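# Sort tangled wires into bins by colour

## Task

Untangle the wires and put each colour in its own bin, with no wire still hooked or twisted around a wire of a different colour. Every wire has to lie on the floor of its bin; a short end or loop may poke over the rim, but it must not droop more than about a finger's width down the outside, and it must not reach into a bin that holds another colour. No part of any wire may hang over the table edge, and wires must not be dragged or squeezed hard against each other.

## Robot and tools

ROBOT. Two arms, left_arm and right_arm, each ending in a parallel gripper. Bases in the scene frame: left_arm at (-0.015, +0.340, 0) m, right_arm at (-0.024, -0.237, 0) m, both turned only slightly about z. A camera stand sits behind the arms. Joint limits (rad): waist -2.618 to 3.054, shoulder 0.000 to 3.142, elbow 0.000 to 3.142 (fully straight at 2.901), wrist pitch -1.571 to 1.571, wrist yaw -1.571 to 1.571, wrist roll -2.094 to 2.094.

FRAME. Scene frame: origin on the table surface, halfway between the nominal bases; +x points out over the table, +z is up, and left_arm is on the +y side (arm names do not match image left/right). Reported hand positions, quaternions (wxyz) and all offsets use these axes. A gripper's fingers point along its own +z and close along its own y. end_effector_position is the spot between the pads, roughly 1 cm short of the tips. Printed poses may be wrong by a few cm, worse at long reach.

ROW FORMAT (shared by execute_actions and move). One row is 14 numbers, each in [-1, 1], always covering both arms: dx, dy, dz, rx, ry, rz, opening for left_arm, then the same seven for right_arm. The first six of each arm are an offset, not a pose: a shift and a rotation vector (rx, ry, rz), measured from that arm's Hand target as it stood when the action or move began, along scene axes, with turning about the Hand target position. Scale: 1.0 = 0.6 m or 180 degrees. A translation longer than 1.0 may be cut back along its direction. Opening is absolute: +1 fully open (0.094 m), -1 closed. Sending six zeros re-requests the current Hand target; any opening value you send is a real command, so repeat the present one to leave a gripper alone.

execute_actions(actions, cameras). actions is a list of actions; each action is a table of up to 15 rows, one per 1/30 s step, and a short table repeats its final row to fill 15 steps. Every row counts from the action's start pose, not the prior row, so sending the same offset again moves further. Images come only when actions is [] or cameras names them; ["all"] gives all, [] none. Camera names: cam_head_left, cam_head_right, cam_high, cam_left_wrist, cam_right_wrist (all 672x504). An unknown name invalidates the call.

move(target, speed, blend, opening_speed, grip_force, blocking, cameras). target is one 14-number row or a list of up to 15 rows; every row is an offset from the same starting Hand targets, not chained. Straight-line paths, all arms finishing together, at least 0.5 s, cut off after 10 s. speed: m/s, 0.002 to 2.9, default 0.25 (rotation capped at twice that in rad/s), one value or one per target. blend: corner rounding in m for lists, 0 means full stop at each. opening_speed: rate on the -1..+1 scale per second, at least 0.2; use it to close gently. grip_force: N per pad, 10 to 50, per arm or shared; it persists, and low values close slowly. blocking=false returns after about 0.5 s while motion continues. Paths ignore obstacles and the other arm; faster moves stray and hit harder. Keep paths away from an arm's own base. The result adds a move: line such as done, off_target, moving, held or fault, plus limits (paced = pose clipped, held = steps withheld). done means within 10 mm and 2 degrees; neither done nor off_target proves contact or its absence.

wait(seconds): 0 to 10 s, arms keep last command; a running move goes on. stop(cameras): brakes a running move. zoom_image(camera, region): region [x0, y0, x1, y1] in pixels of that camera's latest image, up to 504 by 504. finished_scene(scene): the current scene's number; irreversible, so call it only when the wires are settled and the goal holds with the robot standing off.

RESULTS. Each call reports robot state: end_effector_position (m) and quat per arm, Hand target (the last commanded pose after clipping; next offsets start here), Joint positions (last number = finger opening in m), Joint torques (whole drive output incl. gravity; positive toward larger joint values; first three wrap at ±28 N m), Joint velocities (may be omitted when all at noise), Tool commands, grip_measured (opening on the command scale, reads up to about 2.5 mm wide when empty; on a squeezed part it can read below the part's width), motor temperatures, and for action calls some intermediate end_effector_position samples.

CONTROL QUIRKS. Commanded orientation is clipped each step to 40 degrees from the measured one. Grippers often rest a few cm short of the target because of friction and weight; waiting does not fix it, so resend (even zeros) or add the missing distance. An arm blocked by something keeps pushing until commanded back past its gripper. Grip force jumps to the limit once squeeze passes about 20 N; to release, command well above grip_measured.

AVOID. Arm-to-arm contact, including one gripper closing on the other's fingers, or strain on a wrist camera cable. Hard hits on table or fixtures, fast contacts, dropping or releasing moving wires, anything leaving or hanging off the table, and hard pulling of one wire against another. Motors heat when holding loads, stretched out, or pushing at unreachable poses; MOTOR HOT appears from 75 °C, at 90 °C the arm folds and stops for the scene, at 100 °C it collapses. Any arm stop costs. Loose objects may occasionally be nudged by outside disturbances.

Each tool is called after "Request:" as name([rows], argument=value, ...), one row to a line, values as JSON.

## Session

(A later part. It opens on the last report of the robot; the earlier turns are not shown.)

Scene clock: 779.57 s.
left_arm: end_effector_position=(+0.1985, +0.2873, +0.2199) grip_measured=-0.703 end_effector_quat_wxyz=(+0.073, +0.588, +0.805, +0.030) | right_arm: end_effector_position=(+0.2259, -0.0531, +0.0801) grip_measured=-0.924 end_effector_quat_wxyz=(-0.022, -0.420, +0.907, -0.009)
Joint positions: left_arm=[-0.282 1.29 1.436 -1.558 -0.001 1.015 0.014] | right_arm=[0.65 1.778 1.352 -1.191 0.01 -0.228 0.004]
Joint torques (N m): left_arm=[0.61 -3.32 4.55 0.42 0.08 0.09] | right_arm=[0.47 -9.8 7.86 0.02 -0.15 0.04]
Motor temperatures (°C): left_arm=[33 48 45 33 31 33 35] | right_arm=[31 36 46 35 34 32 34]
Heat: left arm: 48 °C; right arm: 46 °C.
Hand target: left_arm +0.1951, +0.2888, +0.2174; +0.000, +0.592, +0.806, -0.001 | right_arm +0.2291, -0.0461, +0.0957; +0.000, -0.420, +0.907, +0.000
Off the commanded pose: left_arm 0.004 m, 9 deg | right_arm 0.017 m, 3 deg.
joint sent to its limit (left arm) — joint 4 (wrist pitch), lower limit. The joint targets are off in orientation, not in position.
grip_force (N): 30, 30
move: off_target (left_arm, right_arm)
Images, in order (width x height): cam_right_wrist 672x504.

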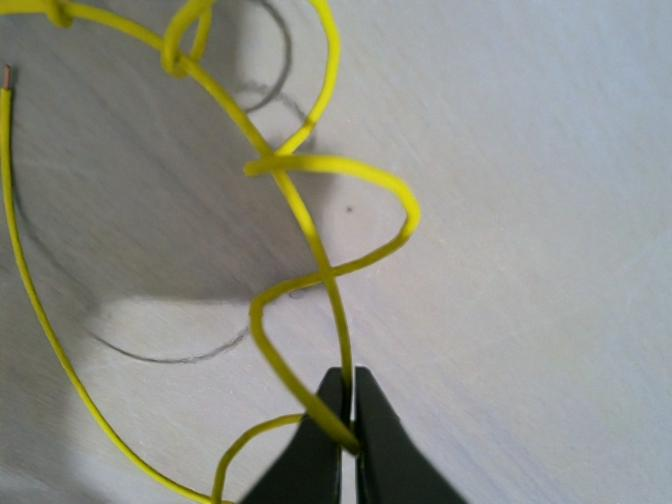

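Request:
move([
  [0,0,0,0,0,0,-0.7,-0.02,-0.06,0.3,0,0,0,-1],
  [0,0,0,0,0,0,-0.7,0.15,-0.27,0.3,0,0,-0.4,-1],
  [0,0,0,0,0,0,-0.7,0.28,-0.28,0.18,0,0,-0.667,-1],
], speed=0.2, blend=[0.03,0.03,0], cameras=["cam_right_wrist","cam_high","cam_head_left"])

Scene clock: 800.70 s.
left_arm: end_effector_position=(+0.1985, +0.2873, +0.2199) grip_measured=-0.703 end_effector_quat_wxyz=(+0.073, +0.588, +0.805, +0.030) | right_arm: end_effector_position=(+0.3920, -0.2120, +0.2018) grip_measured=-0.924 end_effector_quat_wxyz=(+0.068, +0.568, +0.819, +0.050)
Joint positions: left_arm=[-0.282 1.29 1.436 -1.558 -0.001 1.015 0.014] | right_arm=[0.072 2.05 2.199 -1.553 0.006 1.274 0.004]
Joint torques (N m): left_arm=[0.64 -3.32 4.57 0.44 0 0.05] | right_arm=[-0.55 -8.2 8.39 0.5 -0.1 0.06]
Heat: left arm: 46 °C; right arm: 48 °C.
Hand target: left_arm +0.1951, +0.2888, +0.2174; +0.000, +0.592, +0.806, -0.001 | right_arm +0.3971, -0.2139, +0.2037; +0.000, +0.576, +0.817, +0.000
Off the commanded pose: left_arm 0.004 m, 9 deg | right_arm 0.006 m, 10 deg.
joint sent to its limit (left arm) — joint 4 (wrist pitch), lower limit. The joint targets are off in orientation, not in position.
joint sent to its limit (right arm) — joint 4 (wrist pitch), lower limit. The joint targets are off in orientation, not in position.
grip_force (N): 30, 30
move: off_target (left_arm, right_arm)
Images, in order (width x height): cam_head_left 672x504, cam_high 672x504, cam_right_wrist 672x504.

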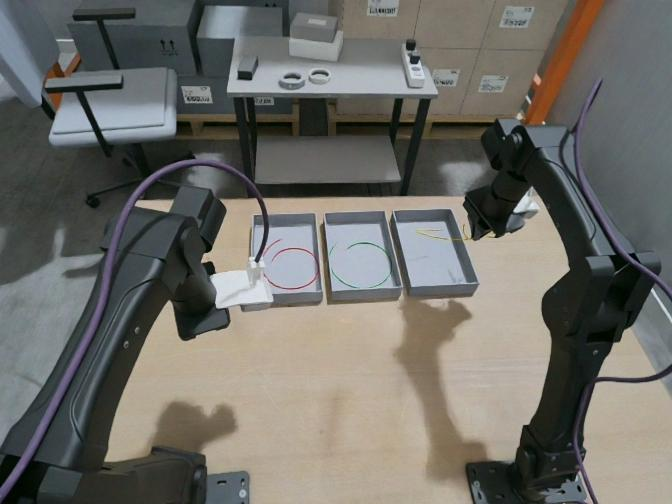

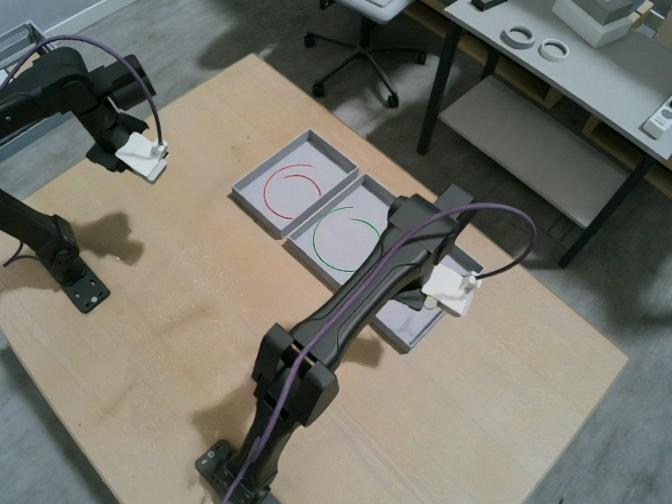

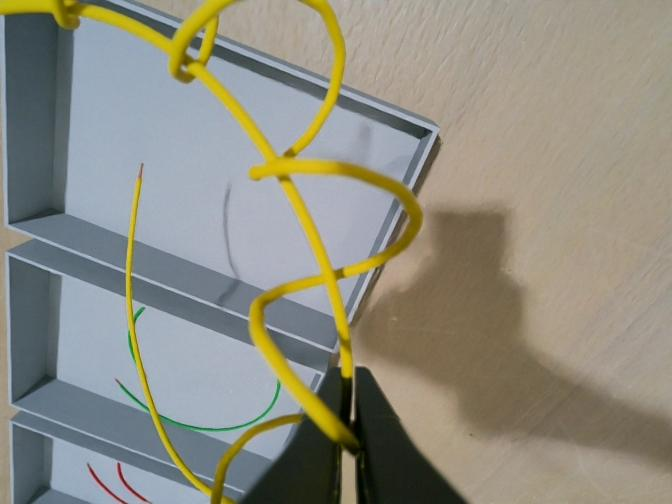

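Request:
move(target=[0,0,0,0,0,0,-0.7,0.01,-0.05,-0.11,0,0,0,-1], speed=0.15, cameras=["cam_right_wrist","cam_high","cam_head_left"])

Scene clock: 810.10 s.
left_arm: end_effector_position=(+0.1985, +0.2873, +0.2199) grip_measured=-0.703 end_effector_quat_wxyz=(+0.073, +0.588, +0.805, +0.030) | right_arm: end_effector_position=(+0.4008, -0.2431, +0.1391) grip_measured=-0.924 end_effector_quat_wxyz=(+0.005, +0.577, +0.816, +0.003)
Joint positions: left_arm=[-0.282 1.29 1.436 -1.558 -0.001 1.015 0.014] | right_arm=[-0.004 2.206 2.199 -1.553 0.002 1.216 0.004]
Joint torques (N m): left_arm=[0.57 -3.19 4.49 0.44 0.06 0.05] | right_arm=[-0.18 -9.66 7.23 0.18 -0.07 -0.04]
Heat: left arm: 46 °C; right arm: 49 °C.
Hand target: left_arm +0.1951, +0.2888, +0.2174; +0.000, +0.592, +0.806, -0.001 | right_arm +0.4031, -0.2439, +0.1377; +0.000, +0.576, +0.817, +0.000
Off the commanded pose: left_arm 0.004 m, 9 deg | right_arm 0.003 m, 1 deg.
joint sent to its limit (left arm) — joint 4 (wrist pitch), lower limit. The joint targets are off in orientation, not in position.
joint sent to its limit (right arm) — joint 4 (wrist pitch), lower limit. The joint targets still meet the commanded pose.
grip_force (N): 30, 30
move: off_target (left_arm)
Images, in order (width x height): cam_head_left 672x504, cam_high 672x504, cam_right_wrist 672x504.

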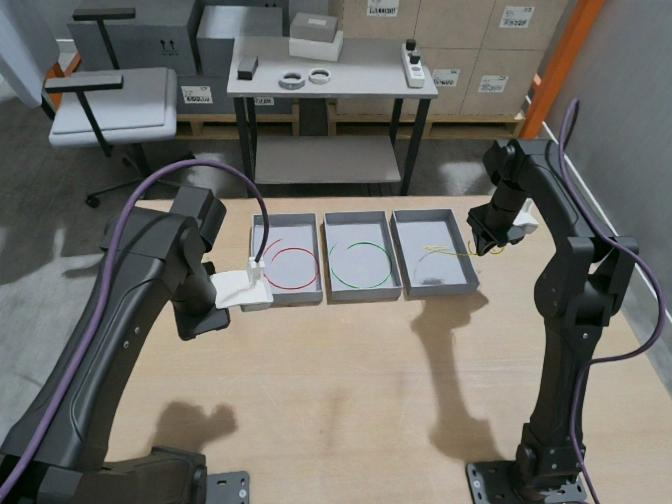

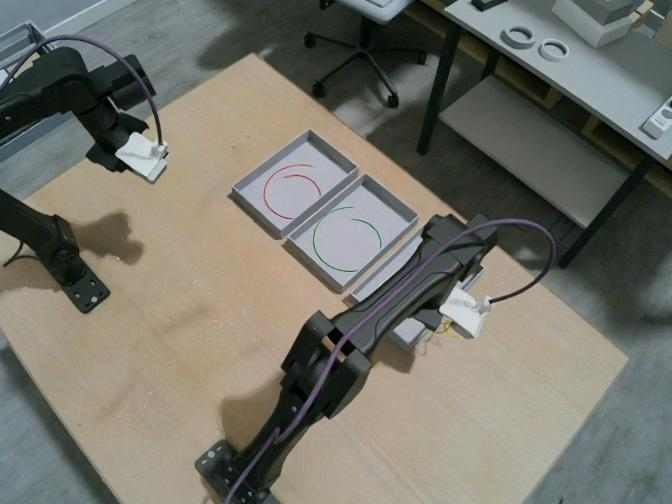

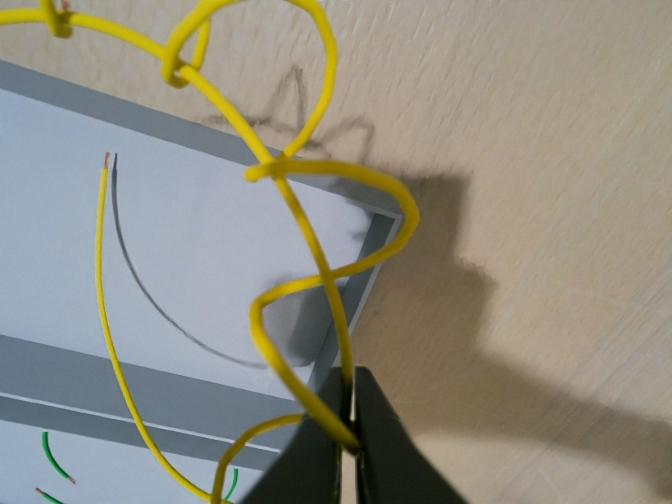

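Request:
move(target=[0,0,0,0,0,0,-0.7,0.03,0.11,0.0,0,0,0,-1], speed=0.15, cameras=["cam_right_wrist","cam_high","cam_head_left"])

Request:
zoom_image(camera="cam_head_left", region=[370, 190, 520, 310])

Scene clock: 830.63 s.
left_arm: end_effector_position=(+0.1985, +0.2873, +0.2199) grip_measured=-0.703 end_effector_quat_wxyz=(+0.073, +0.588, +0.805, +0.030) | right_arm: end_effector_position=(+0.4161, -0.1754, +0.1401) grip_measured=-0.924 end_effector_quat_wxyz=(+0.019, +0.570, +0.821, +0.018)
Joint positions: left_arm=[-0.282 1.29 1.436 -1.558 -0.001 1.015 0.014] | right_arm=[0.149 2.264 2.298 -1.553 -0.001 1.351 0.004]
Joint torques (N m): left_arm=[0.49 -3.41 4.41 0.42 0.06 0.05] | right_arm=[-0.51 -9.43 8.16 0.26 -0.03 0.06]
Motor temperatures (°C): left_arm=[33 45 45 33 31 33 35] | right_arm=[31 42 49 35 34 32 34]
Heat: left arm: 45 °C; right arm: 49 °C.
Hand target: left_arm +0.1951, +0.2888, +0.2174; +0.000, +0.592, +0.806, -0.001 | right_arm +0.4211, -0.1779, +0.1377; +0.000, +0.576, +0.818, +0.000
Off the commanded pose: left_arm 0.004 m, 9 deg | right_arm 0.006 m, 3 deg.
joint sent to its limit (left arm) — joint 4 (wrist pitch), lower limit. The joint targets are off in orientation, not in position.
joint sent to its limit (right arm) — joint 4 (wrist pitch), lower limit. The joint targets are off in orientation, not in position.
grip_force (N): 30, 30
move: off_target (left_arm, right_arm)
Images, in order (width x height): cam_head_left 672x504, cam_high 672x504, cam_right_wrist 672x504.

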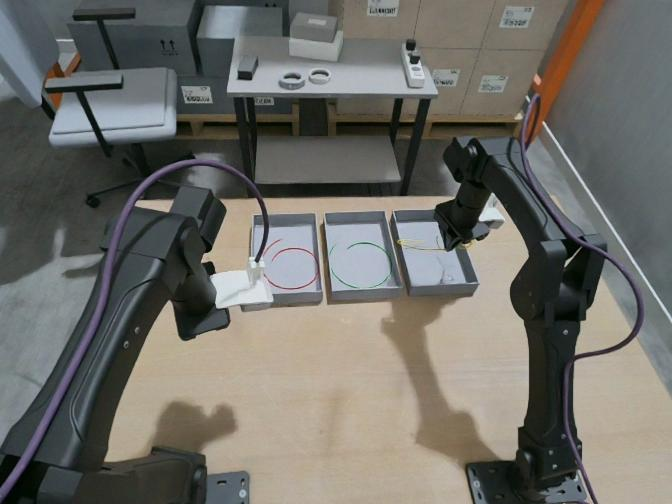

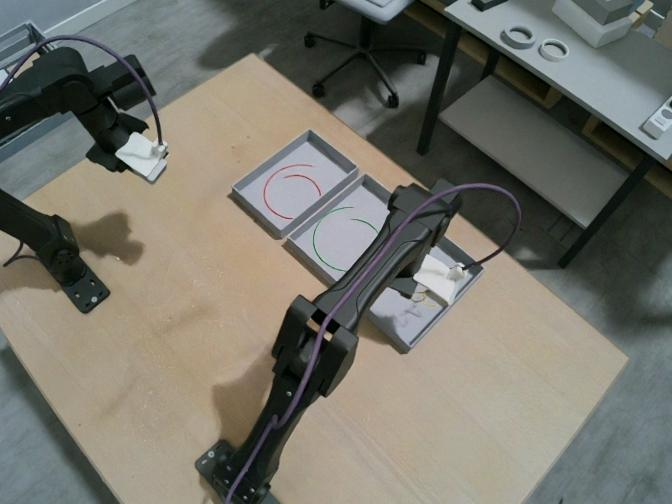

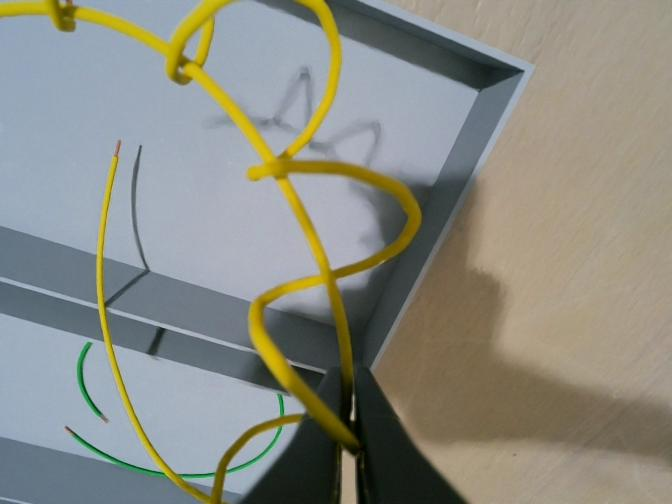

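Scaled by 3.360 from the camera's 672x504 image, which has a finer 960x720 frame.

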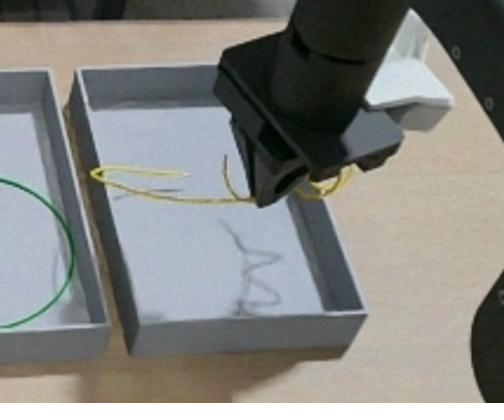

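Request:
move(target=[0,0,0,0,0,0,-0.7,0.025,-0.02,-0.08,0,0,0,-1], speed=0.1, cameras=["cam_right_wrist","cam_high","cam_head_left"])

Request:
zoom_image(camera="cam_head_left", region=[370, 190, 520, 310])

Scene clock: 853.67 s.
left_arm: end_effector_position=(+0.1985, +0.2873, +0.2199) grip_measured=-0.703 end_effector_quat_wxyz=(+0.073, +0.588, +0.805, +0.030) | right_arm: end_effector_position=(+0.4293, -0.1885, +0.0928) grip_measured=-0.924 end_effector_quat_wxyz=(-0.005, +0.577, +0.817, -0.003)
Joint positions: left_arm=[-0.282 1.29 1.436 -1.558 -0.001 1.015 0.014] | right_arm=[0.116 2.374 2.298 -1.507 -0.001 1.334 0.004]
Joint torques (N m): left_arm=[0.47 -3.38 4.27 0.42 0.04 0.06] | right_arm=[-0.31 -10.56 7.56 0.32 -0.03 -0.06]
Heat: left arm: 44 °C; right arm: 47 °C.
Hand target: left_arm +0.1951, +0.2888, +0.2174; +0.000, +0.592, +0.806, -0.001 | right_arm +0.4361, -0.1900, +0.0897; +0.000, +0.576, +0.817, +0.000
Off the commanded pose: left_arm 0.004 m, 9 deg | right_arm 0.008 m, 1 deg.
joint sent to its limit (left arm) — joint 4 (wrist pitch), lower limit. The joint targets are off in orientation, not in position.
grip_force (N): 30, 30
move: off_target (left_arm)
Images, in order (width x height): cam_head_left 672x504, cam_high 672x504, cam_right_wrist 672x504.

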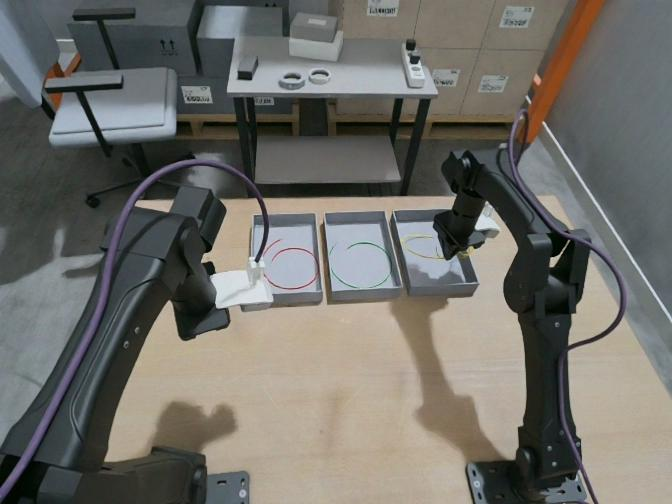

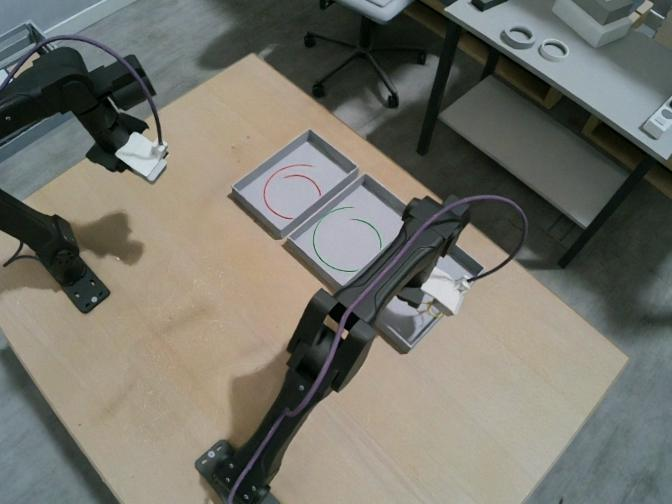

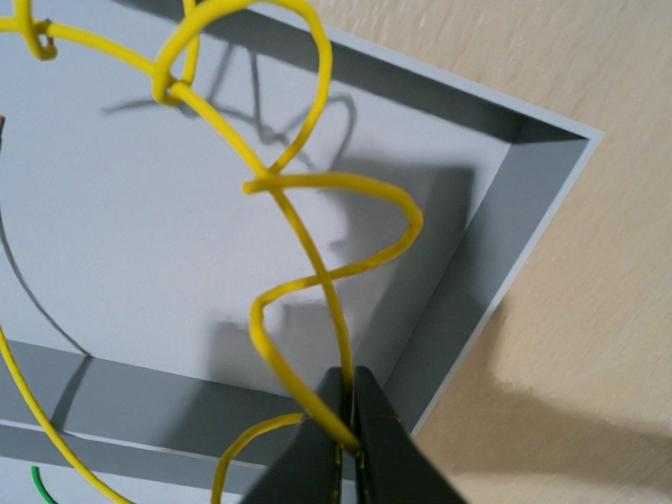

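Scaled by 3.360 from the camera's 672x504 image, which has a finer 960x720 frame.

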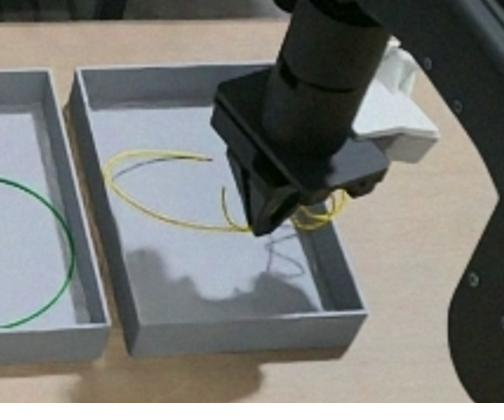

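Request:
move(target=[0,0,0,0,0,0,-0.7,0.01,0.02,-0.075,0,0,0,-1], speed=0.08, cameras=["cam_right_wrist","cam_head_left"])

Request:
zoom_image(camera="cam_head_left", region=[370, 190, 520, 310])

Scene clock: 868.53 s.
left_arm: end_effector_position=(+0.1985, +0.2873, +0.2199) grip_measured=-0.703 end_effector_quat_wxyz=(+0.073, +0.588, +0.805, +0.030) | right_arm: end_effector_position=(+0.4438, -0.1797, +0.0582) grip_measured=-0.924 end_effector_quat_wxyz=(+0.009, +0.575, +0.818, +0.009)
Joint positions: left_arm=[-0.282 1.29 1.436 -1.558 -0.001 1.015 0.014] | right_arm=[0.132 2.392 2.192 -1.346 -0.001 1.345 0.004]
Joint torques (N m): left_arm=[0.34 -3.43 4.16 0.41 0.05 0.07] | right_arm=[0.4 -10.48 4.9 0.39 -0.03 0.07]
Heat: left arm: 44 °C; right arm: 47 °C.
Hand target: left_arm +0.1951, +0.2888, +0.2174; +0.000, +0.592, +0.806, -0.001 | right_arm +0.4421, -0.1780, +0.0448; +0.000, +0.576, +0.817, +0.000
Off the commanded pose: left_arm 0.004 m, 9 deg | right_arm 0.014 m, 1 deg.
joint sent to its limit (left arm) — joint 4 (wrist pitch), lower limit. The joint targets are off in orientation, not in position.
grip_force (N): 30, 30
move: off_target (left_arm, right_arm)
Images, in order (width x height): cam_head_left 672x504, cam_right_wrist 672x504.

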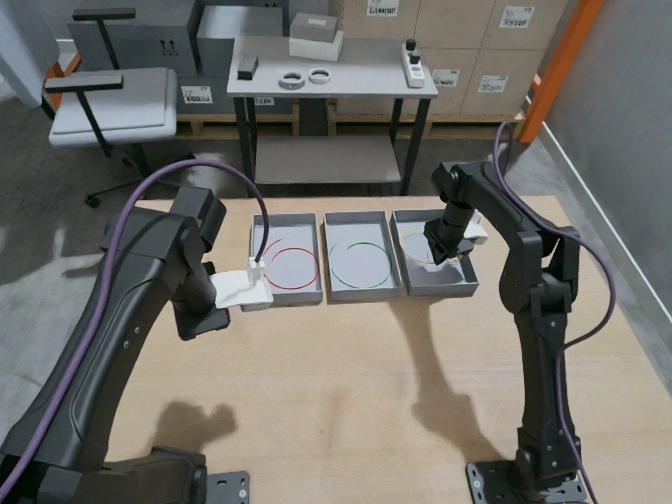

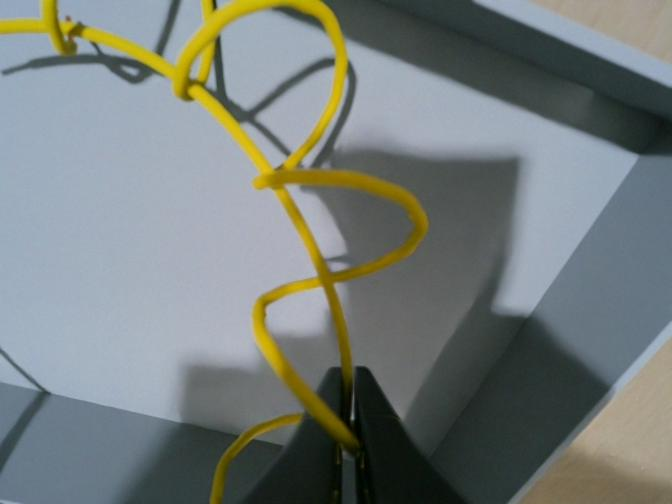

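Scaled by 3.360 from the camera's 672x504 image, which has a finer 960x720 frame.

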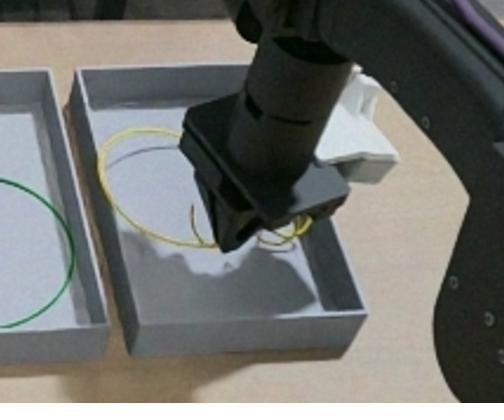

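Request:
move([
  [0,0,0,0,0,0,-0.7,0.0,-0.022,-0.05,0,0,0,-1],
  [0,0,0,0,0,0,-0.7,0.0,-0.022,-0.05,0,0,0,-0.6],
  [0,0,0,0,0,0,-0.7,0.0,-0.022,0.1,0,0,0,-0.6],
], speed=0.08, opening_speed=0.4, cameras=["cam_right_wrist","cam_head_left"])

Request:
zoom_image(camera="cam_head_left", region=[370, 190, 520, 310])

Scene clock: 881.43 s.
left_arm: end_effector_position=(+0.1985, +0.2873, +0.2199) grip_measured=-0.703 end_effector_quat_wxyz=(+0.073, +0.588, +0.805, +0.030) | right_arm: end_effector_position=(+0.4410, -0.1892, +0.1083) grip_measured=-0.602 end_effector_quat_wxyz=(+0.012, +0.576, +0.817, +0.011)
Joint positions: left_arm=[-0.282 1.29 1.436 -1.558 -0.001 1.015 0.014] | right_arm=[0.112 2.4 2.408 -1.546 -0.001 1.329 0.019]
Joint torques (N m): left_arm=[0.53 -3.37 4.6 0.44 0.02 0.06] | right_arm=[-0.28 -10.54 7.66 0.13 -0.03 -0.06]
Heat: left arm: 44 °C; right arm: 46 °C.
Hand target: left_arm +0.1951, +0.2888, +0.2174; +0.000, +0.592, +0.806, -0.001 | right_arm +0.4421, -0.1911, +0.1047; +0.000, +0.576, +0.818, +0.000
Off the commanded pose: left_arm 0.004 m, 9 deg | right_arm 0.004 m, 2 deg.
joint sent to its limit (left arm) — joint 4 (wrist pitch), lower limit. The joint targets are off in orientation, not in position.
joint sent to its limit (right arm) — joint 4 (wrist pitch), lower limit. The joint targets still meet the commanded pose.
grip_force (N): 30, 30
move: off_target (left_arm); target 2's new opening was sent with right_arm's hand 0.015 m and 2 deg from that target
Images, in order (width x height): cam_head_left 672x504, cam_right_wrist 672x504.

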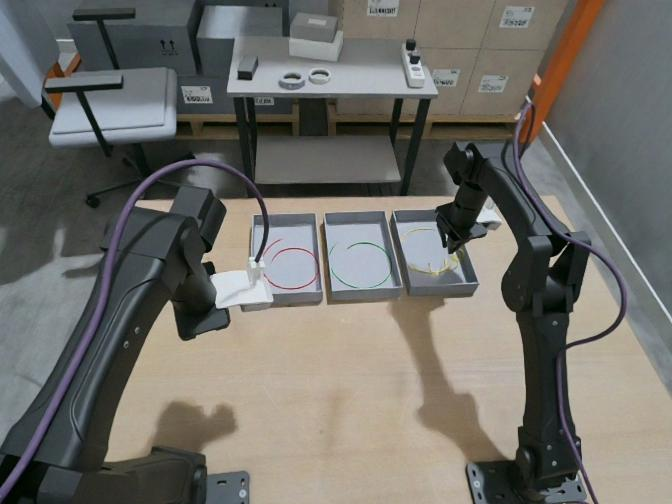

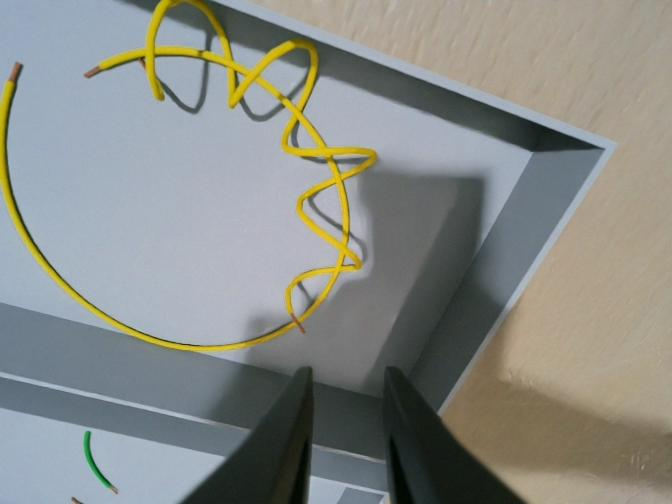

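Scaled by 3.360 from the camera's 672x504 image, which has a finer 960x720 frame.

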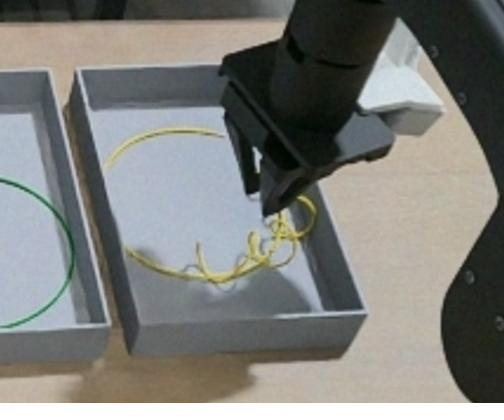

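Request:
move(target=[0,0,0,0,0,0,-0.7,-0.3,-0.15,0.1,0,0,0,-0.6], speed=0.3, cameras=["cam_high","cam_head_left"])

Request:
zoom_image(camera="cam_high", region=[225, 120, 495, 360])

Request:
zoom_image(camera="cam_head_left", region=[240, 195, 490, 310])

Scene clock: 893.23 s.
left_arm: end_effector_position=(+0.1985, +0.2873, +0.2199) grip_measured=-0.703 end_effector_quat_wxyz=(+0.073, +0.588, +0.805, +0.030) | right_arm: end_effector_position=(+0.2671, -0.2811, +0.1633) grip_measured=-0.602 end_effector_quat_wxyz=(+0.000, +0.578, +0.816, +0.001)
Joint positions: left_arm=[-0.282 1.29 1.436 -1.558 -0.001 1.015 0.014] | right_arm=[-0.142 1.663 1.551 -1.459 -0.001 1.079 0.019]
Joint torques (N m): left_arm=[0.42 -3.23 4.26 0.44 0.06 0.07] | right_arm=[-0.1 -7.83 4.51 0.21 -0.03 -0.07]
Heat: left arm: 44 °C; right arm: 48 °C.
Hand target: left_arm +0.1951, +0.2888, +0.2174; +0.000, +0.592, +0.806, -0.001 | right_arm +0.2622, -0.2811, +0.1647; +0.000, +0.576, +0.817, +0.000
Off the commanded pose: left_arm 0.004 m, 9 deg | right_arm 0.005 m, 0 deg.
joint sent to its limit (left arm) — joint 4 (wrist pitch), lower limit. The joint targets are off in orientation, not in position.
grip_force (N): 30, 30
move: off_target (left_arm)
Images, in order (width x height): cam_head_left 672x504, cam_high 672x504.

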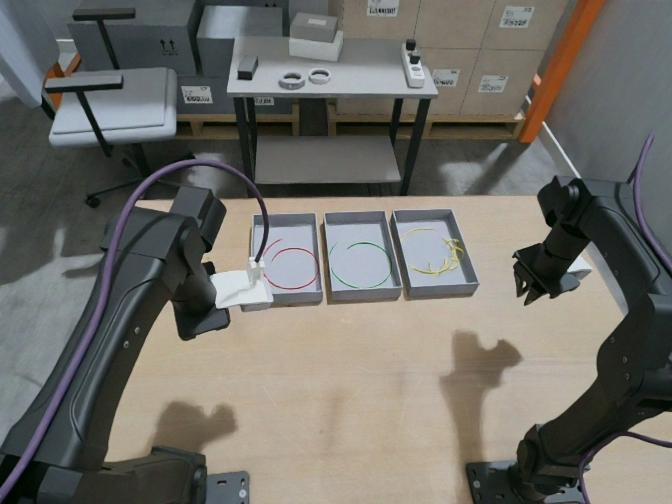

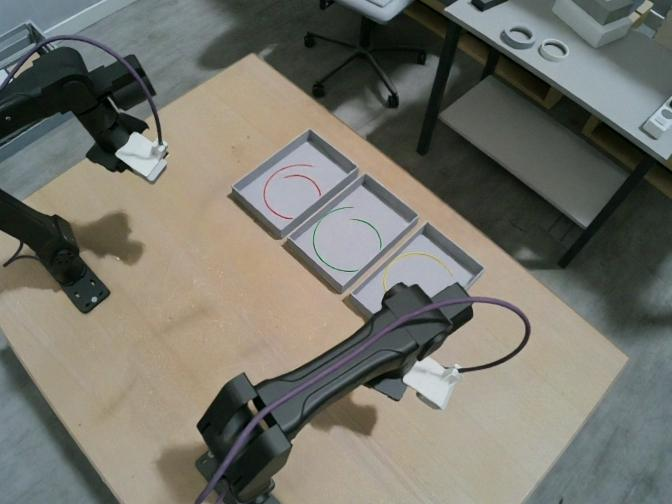

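Scaled by 1.867 from the camera's 672x504 image, which has a finer 960x720 frame.

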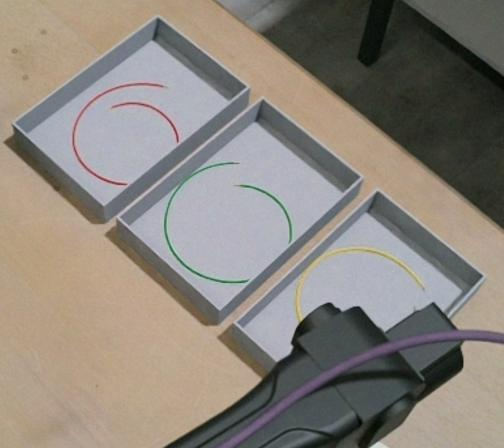

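Scaled by 2.016 from the camera's 672x504 image, which has a finer 960x720 frame.

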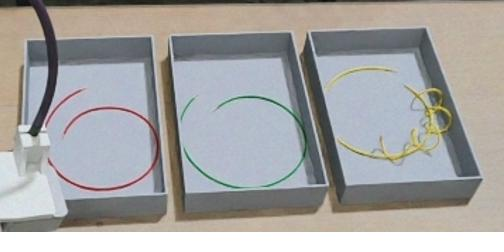

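Request:
finished_scene(scene=2)

The scene is finished: the task was done.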